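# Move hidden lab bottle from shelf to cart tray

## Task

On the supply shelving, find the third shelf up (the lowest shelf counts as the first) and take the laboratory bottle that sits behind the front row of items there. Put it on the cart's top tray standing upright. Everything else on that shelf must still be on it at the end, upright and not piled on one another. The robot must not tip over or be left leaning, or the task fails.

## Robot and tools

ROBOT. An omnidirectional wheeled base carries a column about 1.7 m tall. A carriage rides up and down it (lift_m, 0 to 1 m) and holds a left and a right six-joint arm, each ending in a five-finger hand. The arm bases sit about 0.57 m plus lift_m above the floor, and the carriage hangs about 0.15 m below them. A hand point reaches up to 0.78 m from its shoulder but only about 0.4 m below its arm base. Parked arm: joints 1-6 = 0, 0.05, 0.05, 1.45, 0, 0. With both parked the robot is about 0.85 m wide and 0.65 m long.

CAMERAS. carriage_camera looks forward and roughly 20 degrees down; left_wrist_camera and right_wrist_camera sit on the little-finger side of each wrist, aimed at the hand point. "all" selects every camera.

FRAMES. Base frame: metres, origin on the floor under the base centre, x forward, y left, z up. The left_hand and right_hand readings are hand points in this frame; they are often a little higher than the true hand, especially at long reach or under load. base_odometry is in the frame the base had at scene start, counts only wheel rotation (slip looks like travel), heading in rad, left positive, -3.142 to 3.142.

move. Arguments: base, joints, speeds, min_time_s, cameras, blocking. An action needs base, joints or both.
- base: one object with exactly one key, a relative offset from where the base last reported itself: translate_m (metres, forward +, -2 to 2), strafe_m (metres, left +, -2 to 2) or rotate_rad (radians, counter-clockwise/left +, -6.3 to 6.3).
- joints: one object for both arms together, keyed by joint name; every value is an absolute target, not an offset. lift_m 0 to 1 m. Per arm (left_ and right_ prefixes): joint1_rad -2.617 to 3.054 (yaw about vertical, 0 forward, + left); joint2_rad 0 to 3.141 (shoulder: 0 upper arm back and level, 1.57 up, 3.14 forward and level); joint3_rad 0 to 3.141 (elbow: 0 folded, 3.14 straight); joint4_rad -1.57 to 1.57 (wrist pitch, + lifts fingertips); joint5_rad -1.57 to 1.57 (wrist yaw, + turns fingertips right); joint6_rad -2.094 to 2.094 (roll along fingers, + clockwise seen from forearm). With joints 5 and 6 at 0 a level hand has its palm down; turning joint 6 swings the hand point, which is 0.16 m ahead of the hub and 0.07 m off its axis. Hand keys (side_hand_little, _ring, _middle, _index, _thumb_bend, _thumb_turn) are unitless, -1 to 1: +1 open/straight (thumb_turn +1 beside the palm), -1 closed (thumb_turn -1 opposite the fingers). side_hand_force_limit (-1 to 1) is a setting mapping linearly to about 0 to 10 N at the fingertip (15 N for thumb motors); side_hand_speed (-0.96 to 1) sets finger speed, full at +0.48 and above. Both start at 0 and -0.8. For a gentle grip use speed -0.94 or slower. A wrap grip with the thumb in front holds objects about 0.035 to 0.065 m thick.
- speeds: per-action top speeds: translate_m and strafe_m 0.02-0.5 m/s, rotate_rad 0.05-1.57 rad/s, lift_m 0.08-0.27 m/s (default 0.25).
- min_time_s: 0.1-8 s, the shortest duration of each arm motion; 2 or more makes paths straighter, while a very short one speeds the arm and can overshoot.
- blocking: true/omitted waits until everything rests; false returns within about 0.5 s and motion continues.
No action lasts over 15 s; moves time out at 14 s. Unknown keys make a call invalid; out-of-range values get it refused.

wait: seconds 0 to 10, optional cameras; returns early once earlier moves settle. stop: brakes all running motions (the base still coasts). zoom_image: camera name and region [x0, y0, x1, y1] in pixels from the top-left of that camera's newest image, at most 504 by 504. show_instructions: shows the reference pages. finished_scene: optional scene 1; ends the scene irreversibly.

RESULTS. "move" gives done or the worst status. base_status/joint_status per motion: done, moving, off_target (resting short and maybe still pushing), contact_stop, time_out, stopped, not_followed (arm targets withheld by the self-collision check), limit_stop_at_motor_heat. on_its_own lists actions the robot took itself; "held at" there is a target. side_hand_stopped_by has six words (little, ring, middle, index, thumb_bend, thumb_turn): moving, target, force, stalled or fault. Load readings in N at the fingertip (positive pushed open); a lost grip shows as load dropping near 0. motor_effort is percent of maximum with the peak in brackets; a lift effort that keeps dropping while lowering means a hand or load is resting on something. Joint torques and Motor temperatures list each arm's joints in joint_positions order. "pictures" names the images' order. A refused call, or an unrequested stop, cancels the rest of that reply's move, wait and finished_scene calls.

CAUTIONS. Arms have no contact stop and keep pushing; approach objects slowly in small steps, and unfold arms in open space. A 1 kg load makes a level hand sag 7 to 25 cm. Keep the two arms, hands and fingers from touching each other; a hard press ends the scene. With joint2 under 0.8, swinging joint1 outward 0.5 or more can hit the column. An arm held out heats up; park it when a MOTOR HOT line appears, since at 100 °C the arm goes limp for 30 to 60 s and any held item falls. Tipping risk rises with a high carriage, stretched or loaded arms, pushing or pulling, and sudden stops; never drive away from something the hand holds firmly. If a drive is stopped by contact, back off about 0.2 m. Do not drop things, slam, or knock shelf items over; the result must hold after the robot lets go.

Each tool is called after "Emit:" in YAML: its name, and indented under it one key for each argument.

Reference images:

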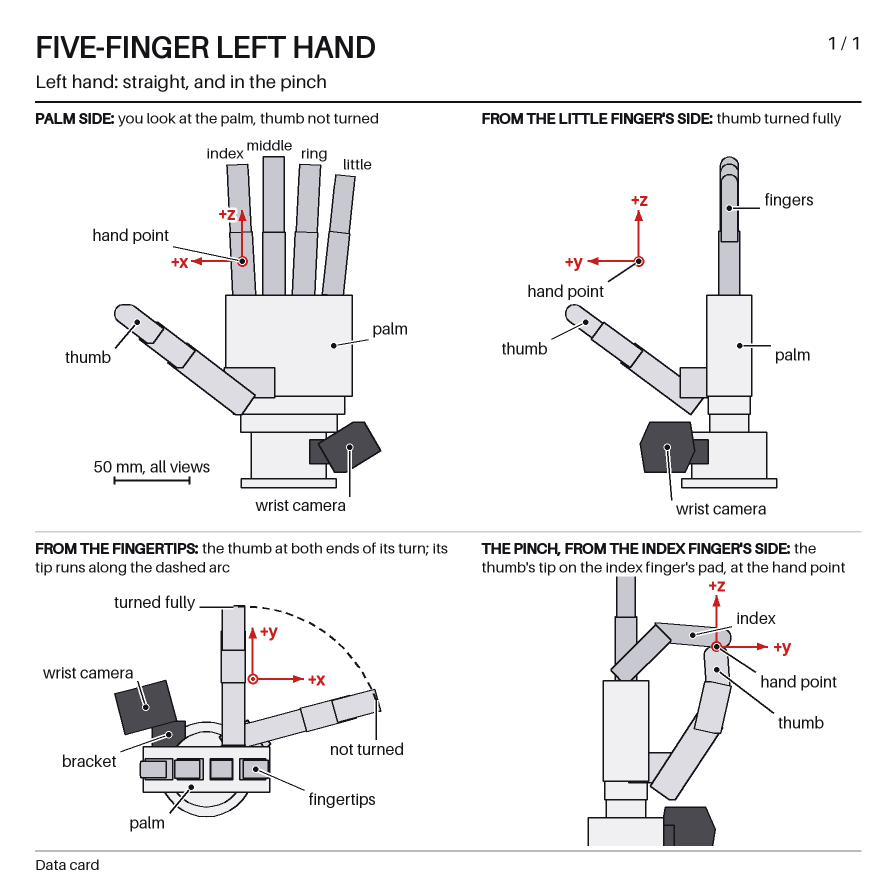

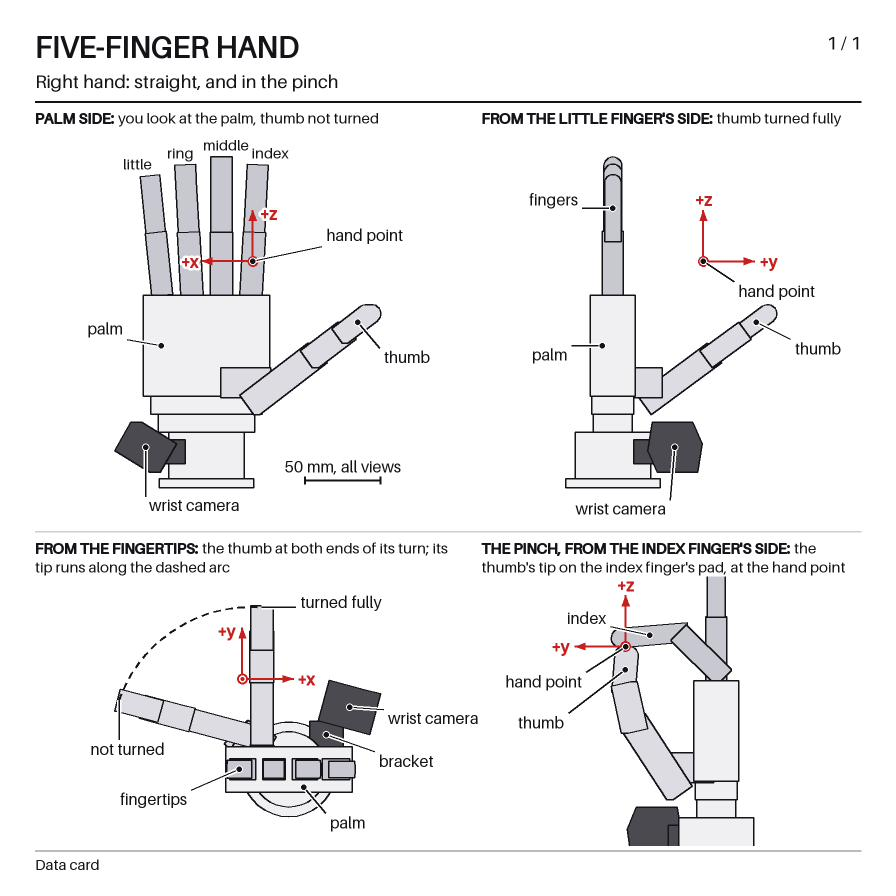

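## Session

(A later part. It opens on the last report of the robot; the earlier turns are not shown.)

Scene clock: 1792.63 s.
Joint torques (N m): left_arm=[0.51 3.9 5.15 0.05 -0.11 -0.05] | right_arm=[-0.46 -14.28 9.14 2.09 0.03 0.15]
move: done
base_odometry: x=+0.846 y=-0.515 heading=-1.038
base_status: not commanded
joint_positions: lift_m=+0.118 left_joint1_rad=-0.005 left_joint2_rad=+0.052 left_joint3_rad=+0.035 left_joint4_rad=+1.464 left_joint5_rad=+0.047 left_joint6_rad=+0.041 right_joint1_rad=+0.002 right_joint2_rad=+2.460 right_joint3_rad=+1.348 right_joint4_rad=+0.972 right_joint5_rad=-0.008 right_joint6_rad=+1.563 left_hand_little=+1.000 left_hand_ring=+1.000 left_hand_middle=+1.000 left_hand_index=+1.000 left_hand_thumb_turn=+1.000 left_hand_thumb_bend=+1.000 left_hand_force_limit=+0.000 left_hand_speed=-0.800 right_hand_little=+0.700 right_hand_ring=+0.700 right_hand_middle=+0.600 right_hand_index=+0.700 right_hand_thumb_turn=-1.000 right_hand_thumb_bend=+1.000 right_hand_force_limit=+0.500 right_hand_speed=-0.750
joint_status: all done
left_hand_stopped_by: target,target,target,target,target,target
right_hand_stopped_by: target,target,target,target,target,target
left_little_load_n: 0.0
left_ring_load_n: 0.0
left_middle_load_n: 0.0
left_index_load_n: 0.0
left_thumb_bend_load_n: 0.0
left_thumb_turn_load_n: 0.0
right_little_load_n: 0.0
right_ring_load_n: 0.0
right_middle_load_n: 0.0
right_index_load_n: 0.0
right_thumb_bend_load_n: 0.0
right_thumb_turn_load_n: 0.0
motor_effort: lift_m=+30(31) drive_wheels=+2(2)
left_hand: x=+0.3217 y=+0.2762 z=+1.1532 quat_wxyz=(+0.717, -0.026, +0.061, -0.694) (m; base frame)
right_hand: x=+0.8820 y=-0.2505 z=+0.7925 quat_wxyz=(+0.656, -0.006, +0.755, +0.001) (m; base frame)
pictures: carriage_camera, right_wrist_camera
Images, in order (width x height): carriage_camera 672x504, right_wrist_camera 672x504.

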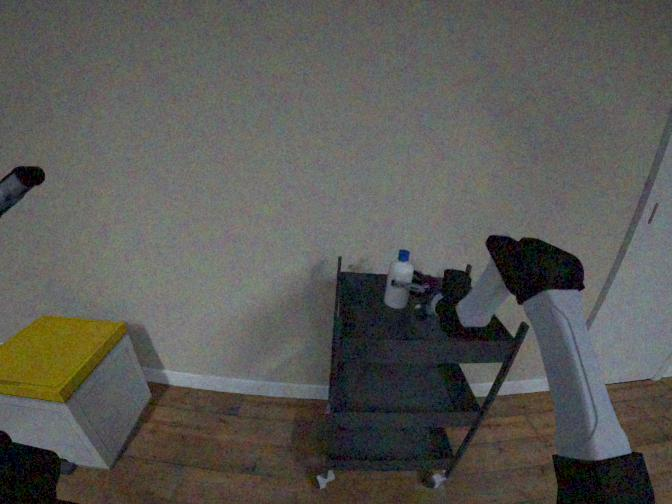

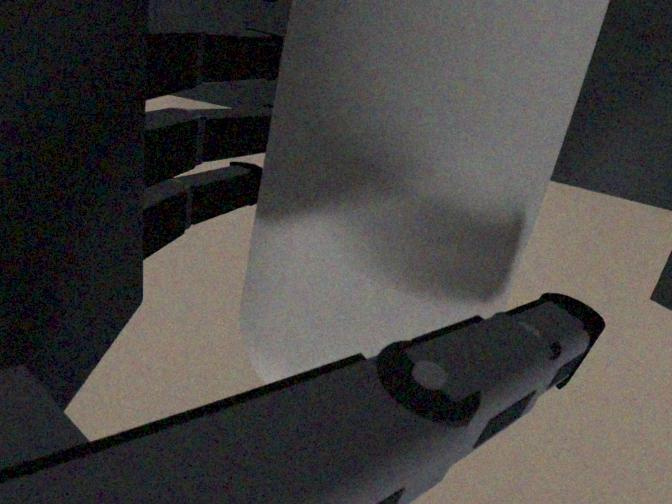

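Emit:
move:
  joints: {"right_hand_index": 1, "right_hand_middle": 1, "right_hand_ring": 1, "right_hand_little": 1}
  cameras: ["carriage_camera", "right_wrist_camera"]

Scene clock: 1795.80 s.
Joint torques (N m): left_arm=[0.51 3.9 5.15 0.05 -0.11 -0.05] | right_arm=[-0.44 -14.28 9.14 2.09 0.03 0.15]
move: done
base_odometry: x=+0.846 y=-0.515 heading=-1.038
base_status: not commanded
joint_positions: lift_m=+0.118 left_joint1_rad=-0.005 left_joint2_rad=+0.052 left_joint3_rad=+0.035 left_joint4_rad=+1.464 left_joint5_rad=+0.047 left_joint6_rad=+0.041 right_joint1_rad=+0.002 right_joint2_rad=+2.460 right_joint3_rad=+1.348 right_joint4_rad=+0.972 right_joint5_rad=-0.008 right_joint6_rad=+1.563 left_hand_little=+1.000 left_hand_ring=+1.000 left_hand_middle=+1.000 left_hand_index=+1.000 left_hand_thumb_turn=+1.000 left_hand_thumb_bend=+1.000 left_hand_force_limit=+0.000 left_hand_speed=-0.800 right_hand_little=+1.000 right_hand_ring=+1.000 right_hand_middle=+1.000 right_hand_index=+1.000 right_hand_thumb_turn=-1.000 right_hand_thumb_bend=+1.000 right_hand_force_limit=+0.500 right_hand_speed=-0.750
joint_status: all done
left_hand_stopped_by: target,target,target,target,target,target
right_hand_stopped_by: target,target,target,target,target,target
left_little_load_n: 0.0
left_ring_load_n: 0.0
left_middle_load_n: 0.0
left_index_load_n: 0.0
left_thumb_bend_load_n: 0.0
left_thumb_turn_load_n: 0.0
right_little_load_n: 0.0
right_ring_load_n: 0.0
right_middle_load_n: 0.0
right_index_load_n: 0.0
right_thumb_bend_load_n: 0.0
right_thumb_turn_load_n: 0.0
motor_effort: lift_m=+31(31) drive_wheels=+2(2)
left_hand: x=+0.3217 y=+0.2762 z=+1.1532 quat_wxyz=(+0.717, -0.026, +0.061, -0.694) (m; base frame)
right_hand: x=+0.8820 y=-0.2505 z=+0.7925 quat_wxyz=(+0.656, -0.006, +0.755, +0.001) (m; base frame)
pictures: carriage_camera, right_wrist_camera
Images, in order (width x height): carriage_camera 672x504, right_wrist_camera 672x504.

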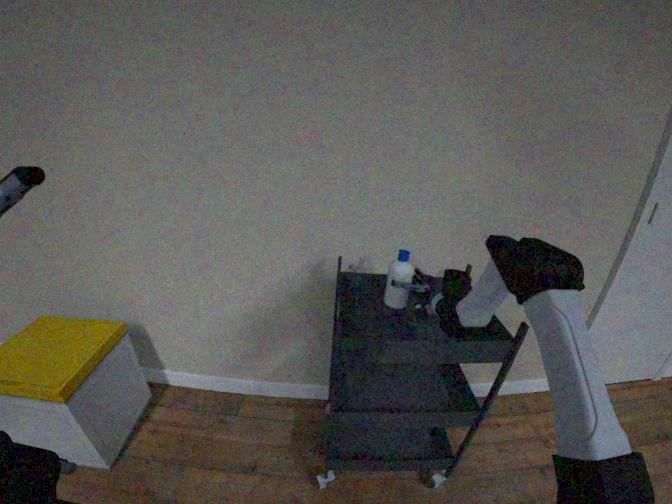

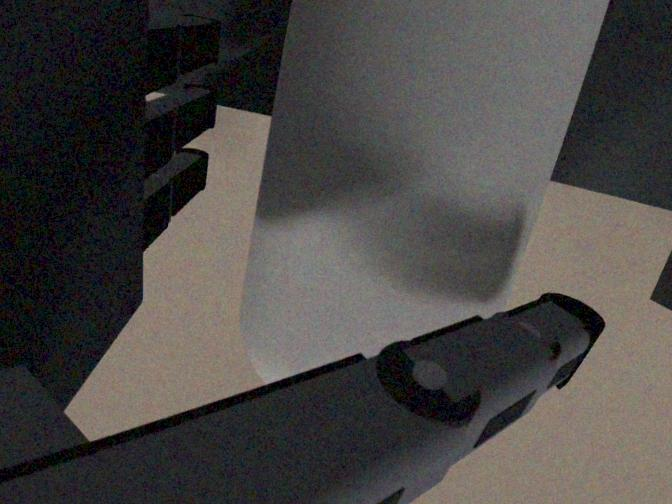

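Emit:
move:
  joints: {"lift_m": 0.15}
  speeds: {"lift_m": 0.08}

Emit:
move:
  base: {"translate_m": -0.1}
  speeds: {"translate_m": 0.06}
  cameras: ["carriage_camera", "right_wrist_camera"]

Scene clock: 1802.27 s.
Joint torques (N m): left_arm=[0.51 3.9 5.09 0.04 -0.11 -0.05] | right_arm=[-0.44 -14.31 8.66 2.04 0.03 0.15]
move: done
base_odometry: x=+0.846 y=-0.515 heading=-1.038
base_status: not commanded
joint_positions: lift_m=+0.150 left_joint1_rad=-0.005 left_joint2_rad=+0.052 left_joint3_rad=+0.035 left_joint4_rad=+1.464 left_joint5_rad=+0.047 left_joint6_rad=+0.041 right_joint1_rad=+0.002 right_joint2_rad=+2.460 right_joint3_rad=+1.353 right_joint4_rad=+0.977 right_joint5_rad=-0.008 right_joint6_rad=+1.563 left_hand_little=+1.000 left_hand_ring=+1.000 left_hand_middle=+1.000 left_hand_index=+1.000 left_hand_thumb_turn=+1.000 left_hand_thumb_bend=+1.000 left_hand_force_limit=+0.000 left_hand_speed=-0.800 right_hand_little=+1.000 right_hand_ring=+1.000 right_hand_middle=+1.000 right_hand_index=+1.000 right_hand_thumb_turn=-1.000 right_hand_thumb_bend=+1.000 right_hand_force_limit=+0.500 right_hand_speed=-0.750
joint_status: all done
left_hand_stopped_by: target,target,target,target,target,target
right_hand_stopped_by: target,target,target,target,target,target
left_little_load_n: 0.0
left_ring_load_n: 0.0
left_middle_load_n: 0.0
left_index_load_n: 0.0
left_thumb_bend_load_n: 0.5
left_thumb_turn_load_n: 0.0
right_little_load_n: 0.0
right_ring_load_n: 0.0
right_middle_load_n: 0.0
right_index_load_n: 0.0
right_thumb_bend_load_n: 0.0
right_thumb_turn_load_n: 0.0
motor_effort: lift_m=+30(36) drive_wheels=+2(2)
left_hand: x=+0.3217 y=+0.2762 z=+1.1852 quat_wxyz=(+0.717, -0.026, +0.061, -0.694) (m; base frame)
right_hand: x=+0.8831 y=-0.2505 z=+0.8279 quat_wxyz=(+0.660, -0.006, +0.752, +0.001) (m; base frame)
pictures: none

Scene clock: 1804.50 s.
Joint torques (N m): left_arm=[0.51 3.86 5.18 0.04 -0.11 -0.05] | right_arm=[-0.44 -14.27 8.65 2.06 0.03 0.15]
move: done
base_odometry: x=+0.796 y=-0.429 heading=-1.038
base_status: done
joint_positions: lift_m=+0.150 left_joint1_rad=-0.005 left_joint2_rad=+0.052 left_joint3_rad=+0.035 left_joint4_rad=+1.464 left_joint5_rad=+0.047 left_joint6_rad=+0.041 right_joint1_rad=+0.002 right_joint2_rad=+2.460 right_joint3_rad=+1.353 right_joint4_rad=+0.977 right_joint5_rad=-0.008 right_joint6_rad=+1.563 left_hand_little=+1.000 left_hand_ring=+1.000 left_hand_middle=+1.000 left_hand_index=+1.000 left_hand_thumb_turn=+1.000 left_hand_thumb_bend=+1.000 left_hand_force_limit=+0.000 left_hand_speed=-0.800 right_hand_little=+1.000 right_hand_ring=+1.000 right_hand_middle=+1.000 right_hand_index=+1.000 right_hand_thumb_turn=-1.000 right_hand_thumb_bend=+1.000 right_hand_force_limit=+0.500 right_hand_speed=-0.750
joint_status: not commanded
left_hand_stopped_by: target,target,target,target,target,target
right_hand_stopped_by: target,target,target,target,target,target
left_little_load_n: 0.5
left_ring_load_n: 0.0
left_middle_load_n: 0.0
left_index_load_n: 0.0
left_thumb_bend_load_n: 0.0
left_thumb_turn_load_n: 0.0
right_little_load_n: 0.0
right_ring_load_n: 0.0
right_middle_load_n: 0.0
right_index_load_n: 0.0
right_thumb_bend_load_n: 0.0
right_thumb_turn_load_n: -0.5
motor_effort: lift_m=+30(31) drive_wheels=-6(13)
left_hand: x=+0.3217 y=+0.2762 z=+1.1852 quat_wxyz=(+0.717, -0.026, +0.061, -0.694) (m; base frame)
right_hand: x=+0.8831 y=-0.2505 z=+0.8279 quat_wxyz=(+0.660, -0.006, +0.752, +0.001) (m; base frame)
pictures: carriage_camera, right_wrist_camera
Images, in order (width x height): carriage_camera 672x504, right_wrist_camera 672x504.

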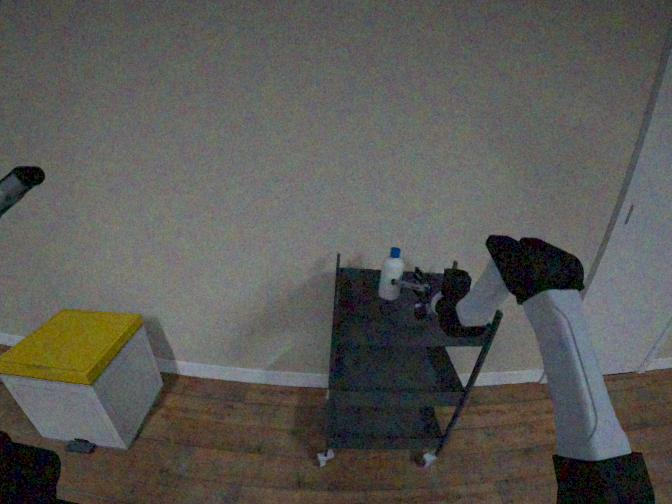

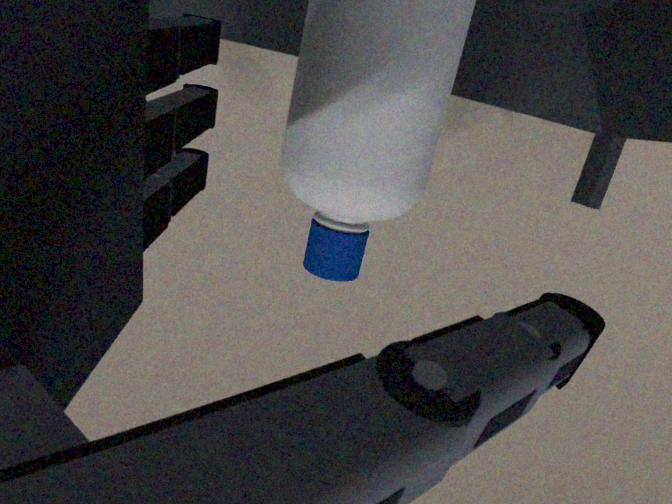

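Emit:
move:
  base: {"translate_m": -0.25}
  speeds: {"translate_m": 0.12}
  cameras: ["carriage_camera", "right_wrist_camera"]

Emit:
zoom_image:
  camera: "carriage_camera"
  region: [300, 210, 500, 360]

Scene clock: 1813.17 s.
Joint torques (N m): left_arm=[0.5 3.77 5.16 0.06 -0.1 -0.05] | right_arm=[-0.43 -14.34 8.1 1.99 0.04 0.15]
move: done
base_odometry: x=+0.668 y=-0.214 heading=-1.038
base_status: done
joint_positions: lift_m=+0.150 left_joint1_rad=-0.005 left_joint2_rad=+0.052 left_joint3_rad=+0.035 left_joint4_rad=+1.462 left_joint5_rad=+0.047 left_joint6_rad=+0.041 right_joint1_rad=+0.002 right_joint2_rad=+2.460 right_joint3_rad=+1.360 right_joint4_rad=+0.985 right_joint5_rad=-0.008 right_joint6_rad=+1.563 left_hand_little=+1.000 left_hand_ring=+1.000 left_hand_middle=+1.000 left_hand_index=+1.000 left_hand_thumb_turn=+1.000 left_hand_thumb_bend=+1.000 left_hand_force_limit=+0.000 left_hand_speed=-0.800 right_hand_little=+1.000 right_hand_ring=+1.000 right_hand_middle=+1.000 right_hand_index=+1.000 right_hand_thumb_turn=-1.000 right_hand_thumb_bend=+1.000 right_hand_force_limit=+0.500 right_hand_speed=-0.750
joint_status: not commanded
left_hand_stopped_by: target,target,target,target,target,target
right_hand_stopped_by: target,target,target,target,target,target
left_little_load_n: 0.0
left_ring_load_n: 0.0
left_middle_load_n: 0.0
left_index_load_n: 0.0
left_thumb_bend_load_n: 0.0
left_thumb_turn_load_n: 0.0
right_little_load_n: 0.0
right_ring_load_n: 0.0
right_middle_load_n: 0.0
right_index_load_n: 0.0
right_thumb_bend_load_n: 0.0
right_thumb_turn_load_n: -0.5
motor_effort: lift_m=+30(31) drive_wheels=-1(15)
left_hand: x=+0.3221 y=+0.2762 z=+1.1851 quat_wxyz=(+0.717, -0.027, +0.062, -0.694) (m; base frame)
right_hand: x=+0.8844 y=-0.2505 z=+0.8329 quat_wxyz=(+0.665, -0.006, +0.747, +0.001) (m; base frame)
pictures: carriage_camera, right_wrist_camera
Images, in order (width x height): carriage_camera 672x504, right_wrist_camera 672x504.

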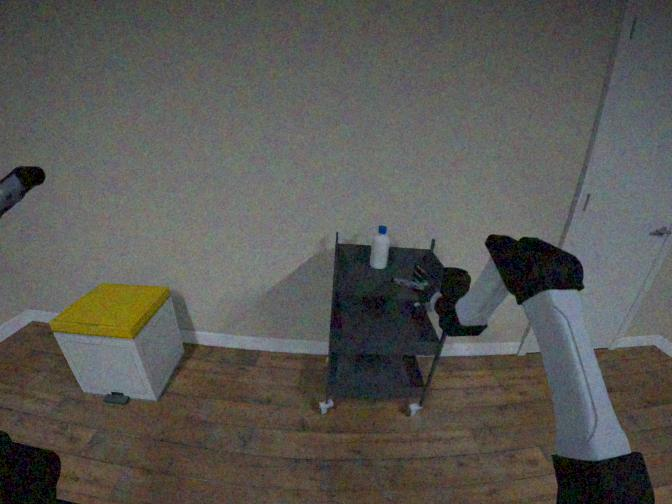

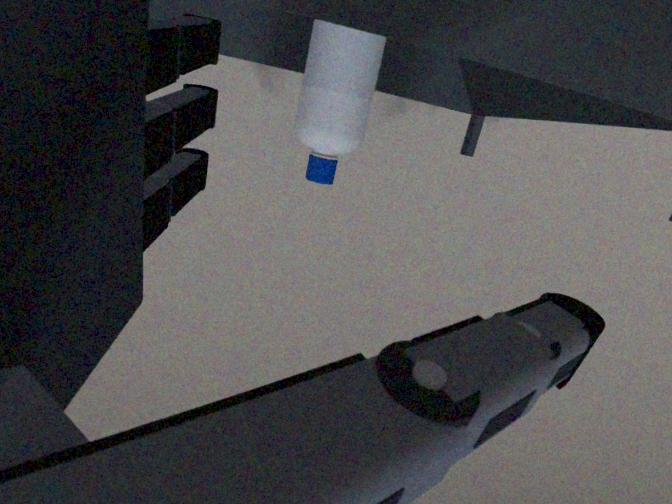

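Scaled by 2.520.

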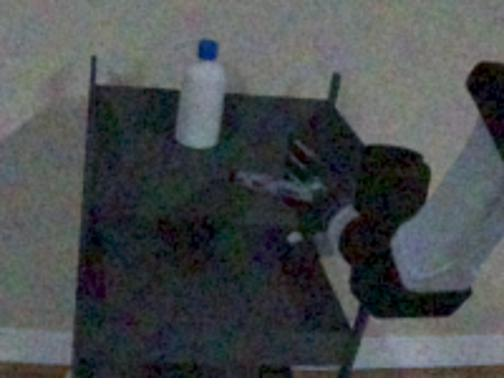

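Emit:
move:
  joints: {"right_joint1_rad": 0, "right_joint2_rad": 0.05, "right_joint3_rad": 0.05, "right_joint4_rad": 1.45, "right_joint5_rad": 0, "right_joint6_rad": 0}
  min_time_s: 2.5
  cameras: ["carriage_camera"]

Emit:
move:
  base: {"rotate_rad": 1.04}
  joints: {"lift_m": 0.3}
  speeds: {"rotate_rad": 0.5}
  cameras: ["carriage_camera"]

Scene clock: 1826.83 s.
Joint torques (N m): left_arm=[0.51 3.9 5.16 0.06 -0.11 -0.05] | right_arm=[-0.44 2.14 6 0.14 0.06 -0.01]
move: done
base_odometry: x=+0.668 y=-0.214 heading=-1.038
base_status: not commanded
joint_positions: lift_m=+0.150 left_joint1_rad=-0.005 left_joint2_rad=+0.052 left_joint3_rad=+0.035 left_joint4_rad=+1.462 left_joint5_rad=+0.047 left_joint6_rad=+0.041 right_joint1_rad=+0.002 right_joint2_rad=+0.063 right_joint3_rad=+0.060 right_joint4_rad=+1.441 right_joint5_rad=-0.008 right_joint6_rad=+0.008 left_hand_little=+1.000 left_hand_ring=+1.000 left_hand_middle=+1.000 left_hand_index=+1.000 left_hand_thumb_turn=+1.000 left_hand_thumb_bend=+1.000 left_hand_force_limit=+0.000 left_hand_speed=-0.800 right_hand_little=+1.000 right_hand_ring=+1.000 right_hand_middle=+1.000 right_hand_index=+1.000 right_hand_thumb_turn=-1.000 right_hand_thumb_bend=+1.000 right_hand_force_limit=+0.500 right_hand_speed=-0.750
joint_status: all done
left_hand_stopped_by: target,target,target,target,target,target
right_hand_stopped_by: target,target,target,target,target,target
left_little_load_n: 0.0
left_ring_load_n: 0.0
left_middle_load_n: 0.0
left_index_load_n: 0.0
left_thumb_bend_load_n: 0.0
left_thumb_turn_load_n: 0.0
right_little_load_n: 0.0
right_ring_load_n: -0.5
right_middle_load_n: 0.0
right_index_load_n: 0.0
right_thumb_bend_load_n: 0.0
right_thumb_turn_load_n: 0.0
motor_effort: lift_m=+30(31) drive_wheels=+0(1)
left_hand: x=+0.3221 y=+0.2762 z=+1.1851 quat_wxyz=(+0.717, -0.027, +0.062, -0.694) (m; base frame)
right_hand: x=+0.3219 y=-0.2809 z=+1.1923 quat_wxyz=(+0.709, -0.050, +0.044, -0.702) (m; base frame)
pictures: carriage_camera
Images, in order (width x height): carriage_camera 672x504.

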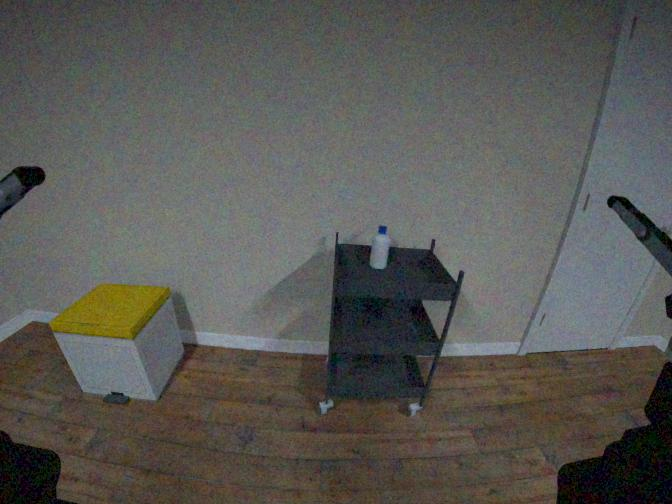

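Scene clock: 1829.83 s.
Joint torques (N m): left_arm=[0.5 3.9 5.15 0.06 -0.11 -0.05] | right_arm=[-0.46 2.52 6.54 0.08 0.03 -0.01]
move: done
base_odometry: x=+0.669 y=-0.214 heading=+0.002
base_status: done
joint_positions: lift_m=+0.300 left_joint1_rad=-0.005 left_joint2_rad=+0.052 left_joint3_rad=+0.035 left_joint4_rad=+1.462 left_joint5_rad=+0.047 left_joint6_rad=+0.041 right_joint1_rad=+0.002 right_joint2_rad=+0.059 right_joint3_rad=+0.055 right_joint4_rad=+1.446 right_joint5_rad=-0.006 right_joint6_rad=+0.006 left_hand_little=+1.000 left_hand_ring=+1.000 left_hand_middle=+1.000 left_hand_index=+1.000 left_hand_thumb_turn=+1.000 left_hand_thumb_bend=+1.000 left_hand_force_limit=+0.000 left_hand_speed=-0.800 right_hand_little=+1.000 right_hand_ring=+1.000 right_hand_middle=+1.000 right_hand_index=+1.000 right_hand_thumb_turn=-1.000 right_hand_thumb_bend=+1.000 right_hand_force_limit=+0.500 right_hand_speed=-0.750
joint_status: all done
left_hand_stopped_by: target,target,target,target,target,target
right_hand_stopped_by: target,target,target,target,target,target
left_little_load_n: 0.0
left_ring_load_n: 0.0
left_middle_load_n: -0.5
left_index_load_n: 0.0
left_thumb_bend_load_n: 0.0
left_thumb_turn_load_n: 0.0
right_little_load_n: 0.0
right_ring_load_n: 0.0
right_middle_load_n: 0.0
right_index_load_n: 0.0
right_thumb_bend_load_n: 0.0
right_thumb_turn_load_n: 0.0
motor_effort: lift_m=+30(36) drive_wheels=+7(14)
left_hand: x=+0.3221 y=+0.2762 z=+1.3351 quat_wxyz=(+0.717, -0.027, +0.062, -0.694) (m; base frame)
right_hand: x=+0.3213 y=-0.2814 z=+1.3412 quat_wxyz=(+0.709, -0.048, +0.044, -0.702) (m; base frame)
pictures: carriage_camera
Images, in order (width x height): carriage_camera 672x504.

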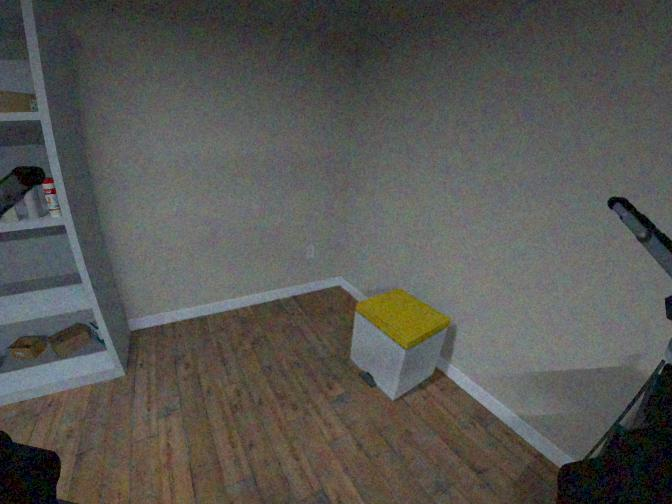

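Emit:
move:
  base: {"rotate_rad": 0.65}
  joints: {"lift_m": 0.3}
  speeds: {"rotate_rad": 0.5}
  cameras: ["carriage_camera"]

Emit:
zoom_image:
  camera: "carriage_camera"
  region: [200, 100, 600, 300]

Scene clock: 1837.97 s.
Joint torques (N m): left_arm=[0.51 3.9 5.15 0.06 -0.11 -0.05] | right_arm=[-0.44 2.51 6.53 0.08 0.04 -0.02]
Motor temperatures (°C): left_arm=[19 26 30 17 17 19] | right_arm=[18 45 38 41 20 16]
move: done
base_odometry: x=+0.669 y=-0.214 heading=+0.651
base_status: done
joint_positions: lift_m=+0.300 left_joint1_rad=-0.005 left_joint2_rad=+0.052 left_joint3_rad=+0.035 left_joint4_rad=+1.462 left_joint5_rad=+0.047 left_joint6_rad=+0.041 right_joint1_rad=+0.002 right_joint2_rad=+0.059 right_joint3_rad=+0.055 right_joint4_rad=+1.446 right_joint5_rad=-0.006 right_joint6_rad=+0.006 left_hand_little=+1.000 left_hand_ring=+1.000 left_hand_middle=+1.000 left_hand_index=+1.000 left_hand_thumb_turn=+1.000 left_hand_thumb_bend=+1.000 left_hand_force_limit=+0.000 left_hand_speed=-0.800 right_hand_little=+1.000 right_hand_ring=+1.000 right_hand_middle=+1.000 right_hand_index=+1.000 right_hand_thumb_turn=-1.000 right_hand_thumb_bend=+1.000 right_hand_force_limit=+0.500 right_hand_speed=-0.750
joint_status: all done
left_hand_stopped_by: target,target,target,target,target,target
right_hand_stopped_by: target,target,target,target,target,target
left_little_load_n: 0.0
left_ring_load_n: 0.0
left_middle_load_n: 0.0
left_index_load_n: 0.0
left_thumb_bend_load_n: 0.0
left_thumb_turn_load_n: 0.0
right_little_load_n: 0.0
right_ring_load_n: 0.0
right_middle_load_n: 0.0
right_index_load_n: 0.0
right_thumb_bend_load_n: 0.0
right_thumb_turn_load_n: 0.0
motor_effort: lift_m=+30(30) drive_wheels=+6(15)
left_hand: x=+0.3221 y=+0.2762 z=+1.3351 quat_wxyz=(+0.717, -0.027, +0.062, -0.694) (m; base frame)
right_hand: x=+0.3212 y=-0.2814 z=+1.3413 quat_wxyz=(+0.709, -0.048, +0.044, -0.702) (m; base frame)
pictures: carriage_camera
Images, in order (width x height): carriage_camera 672x504.

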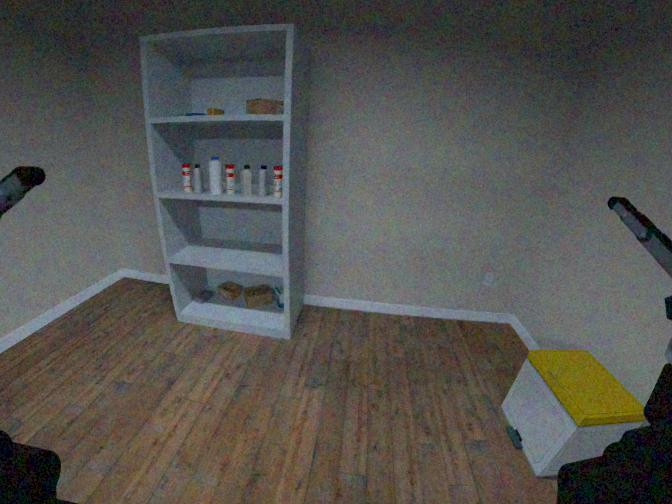

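Scaled by 1.260.

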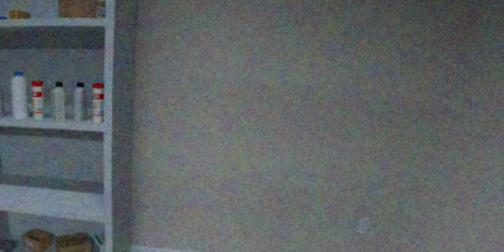

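Emit:
zoom_image:
  camera: "carriage_camera"
  region: [145, 140, 305, 220]

Scaled by 3.150.

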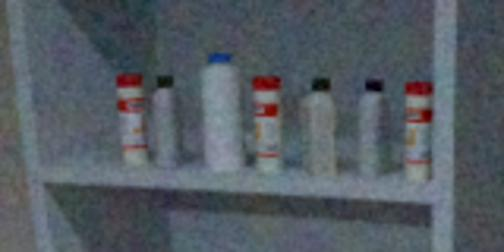

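Emit:
move:
  base: {"rotate_rad": 0.38}
  joints: {"lift_m": 0.5}
  speeds: {"rotate_rad": 0.5}

Emit:
move:
  base: {"translate_m": 0.7}
  speeds: {"translate_m": 0.3}
  cameras: ["carriage_camera"]

Emit:
zoom_image:
  camera: "carriage_camera"
  region: [240, 120, 440, 270]

Scene clock: 1855.67 s.
Joint torques (N m): left_arm=[0.51 3.9 5.15 0.06 -0.11 -0.05] | right_arm=[-0.44 2.55 6.6 0.07 0.03 -0.01]
move: done
base_odometry: x=+0.669 y=-0.214 heading=+1.031
base_status: done
joint_positions: lift_m=+0.500 left_joint1_rad=-0.005 left_joint2_rad=+0.052 left_joint3_rad=+0.035 left_joint4_rad=+1.462 left_joint5_rad=+0.047 left_joint6_rad=+0.041 right_joint1_rad=+0.002 right_joint2_rad=+0.059 right_joint3_rad=+0.054 right_joint4_rad=+1.447 right_joint5_rad=-0.006 right_joint6_rad=+0.006 left_hand_little=+1.000 left_hand_ring=+1.000 left_hand_middle=+1.000 left_hand_index=+1.000 left_hand_thumb_turn=+1.000 left_hand_thumb_bend=+1.000 left_hand_force_limit=+0.000 left_hand_speed=-0.800 right_hand_little=+1.000 right_hand_ring=+1.000 right_hand_middle=+1.000 right_hand_index=+1.000 right_hand_thumb_turn=-1.000 right_hand_thumb_bend=+1.000 right_hand_force_limit=+0.500 right_hand_speed=-0.750
joint_status: all done
left_hand_stopped_by: target,target,target,target,target,target
right_hand_stopped_by: target,target,target,target,target,target
left_little_load_n: 0.0
left_ring_load_n: 0.0
left_middle_load_n: 0.0
left_index_load_n: 0.0
left_thumb_bend_load_n: 0.0
left_thumb_turn_load_n: 0.0
right_little_load_n: 0.0
right_ring_load_n: 0.0
right_middle_load_n: 0.0
right_index_load_n: 0.0
right_thumb_bend_load_n: 0.0
right_thumb_turn_load_n: 0.0
motor_effort: lift_m=+30(36) drive_wheels=+6(14)
left_hand: x=+0.3221 y=+0.2762 z=+1.5351 quat_wxyz=(+0.717, -0.027, +0.062, -0.694) (m; base frame)
right_hand: x=+0.3212 y=-0.2815 z=+1.5411 quat_wxyz=(+0.709, -0.048, +0.044, -0.702) (m; base frame)
pictures: none

Scene clock: 1859.50 s.
Joint torques (N m): left_arm=[0.5 3.9 5.16 0.09 -0.11 -0.05] | right_arm=[-0.44 2.55 6.58 0.05 0.03 -0.01]
Motor temperatures (°C): left_arm=[19 26 30 17 17 19] | right_arm=[18 40 37 38 20 16]
move: done
base_odometry: x=+1.028 y=+0.387 heading=+1.032
base_status: done
joint_positions: lift_m=+0.500 left_joint1_rad=-0.005 left_joint2_rad=+0.052 left_joint3_rad=+0.035 left_joint4_rad=+1.462 left_joint5_rad=+0.047 left_joint6_rad=+0.041 right_joint1_rad=+0.002 right_joint2_rad=+0.059 right_joint3_rad=+0.054 right_joint4_rad=+1.449 right_joint5_rad=-0.006 right_joint6_rad=+0.006 left_hand_little=+1.000 left_hand_ring=+1.000 left_hand_middle=+1.000 left_hand_index=+1.000 left_hand_thumb_turn=+1.000 left_hand_thumb_bend=+1.000 left_hand_force_limit=+0.000 left_hand_speed=-0.800 right_hand_little=+1.000 right_hand_ring=+1.000 right_hand_middle=+1.000 right_hand_index=+1.000 right_hand_thumb_turn=-1.000 right_hand_thumb_bend=+1.000 right_hand_force_limit=+0.500 right_hand_speed=-0.750
joint_status: not commanded
left_hand_stopped_by: target,target,target,target,target,target
right_hand_stopped_by: target,target,target,target,target,target
left_little_load_n: 0.0
left_ring_load_n: 0.0
left_middle_load_n: 0.0
left_index_load_n: 0.0
left_thumb_bend_load_n: 0.0
left_thumb_turn_load_n: 0.0
right_little_load_n: 0.0
right_ring_load_n: 0.0
right_middle_load_n: 0.0
right_index_load_n: 0.0
right_thumb_bend_load_n: 0.0
right_thumb_turn_load_n: 0.0
motor_effort: lift_m=+30(30) drive_wheels=-8(23)
left_hand: x=+0.3222 y=+0.2762 z=+1.5350 quat_wxyz=(+0.717, -0.027, +0.062, -0.694) (m; base frame)
right_hand: x=+0.3207 y=-0.2815 z=+1.5413 quat_wxyz=(+0.709, -0.047, +0.043, -0.702) (m; base frame)
pictures: carriage_camera
Images, in order (width x height): carriage_camera 672x504.

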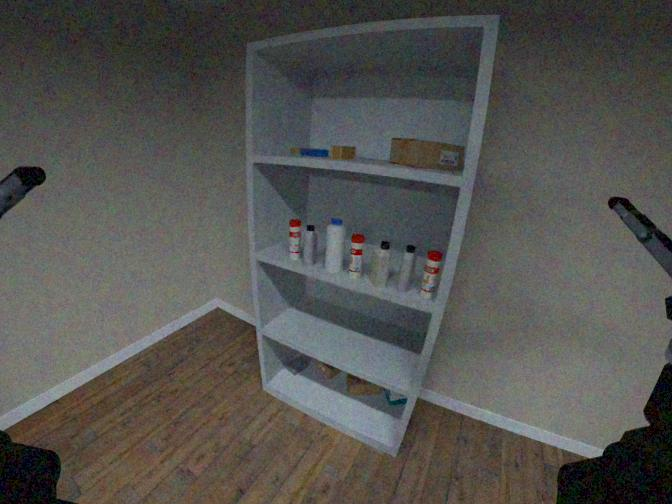

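Scaled by 2.520.

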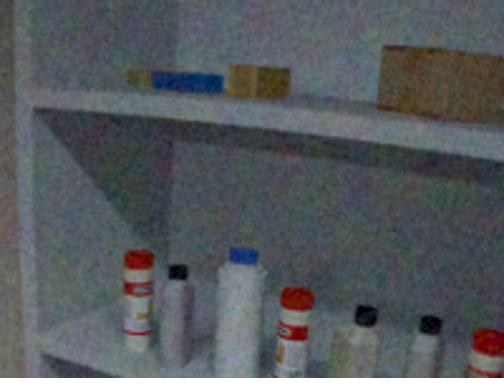

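Emit:
finished_scene:

The scene is finished: the task was done.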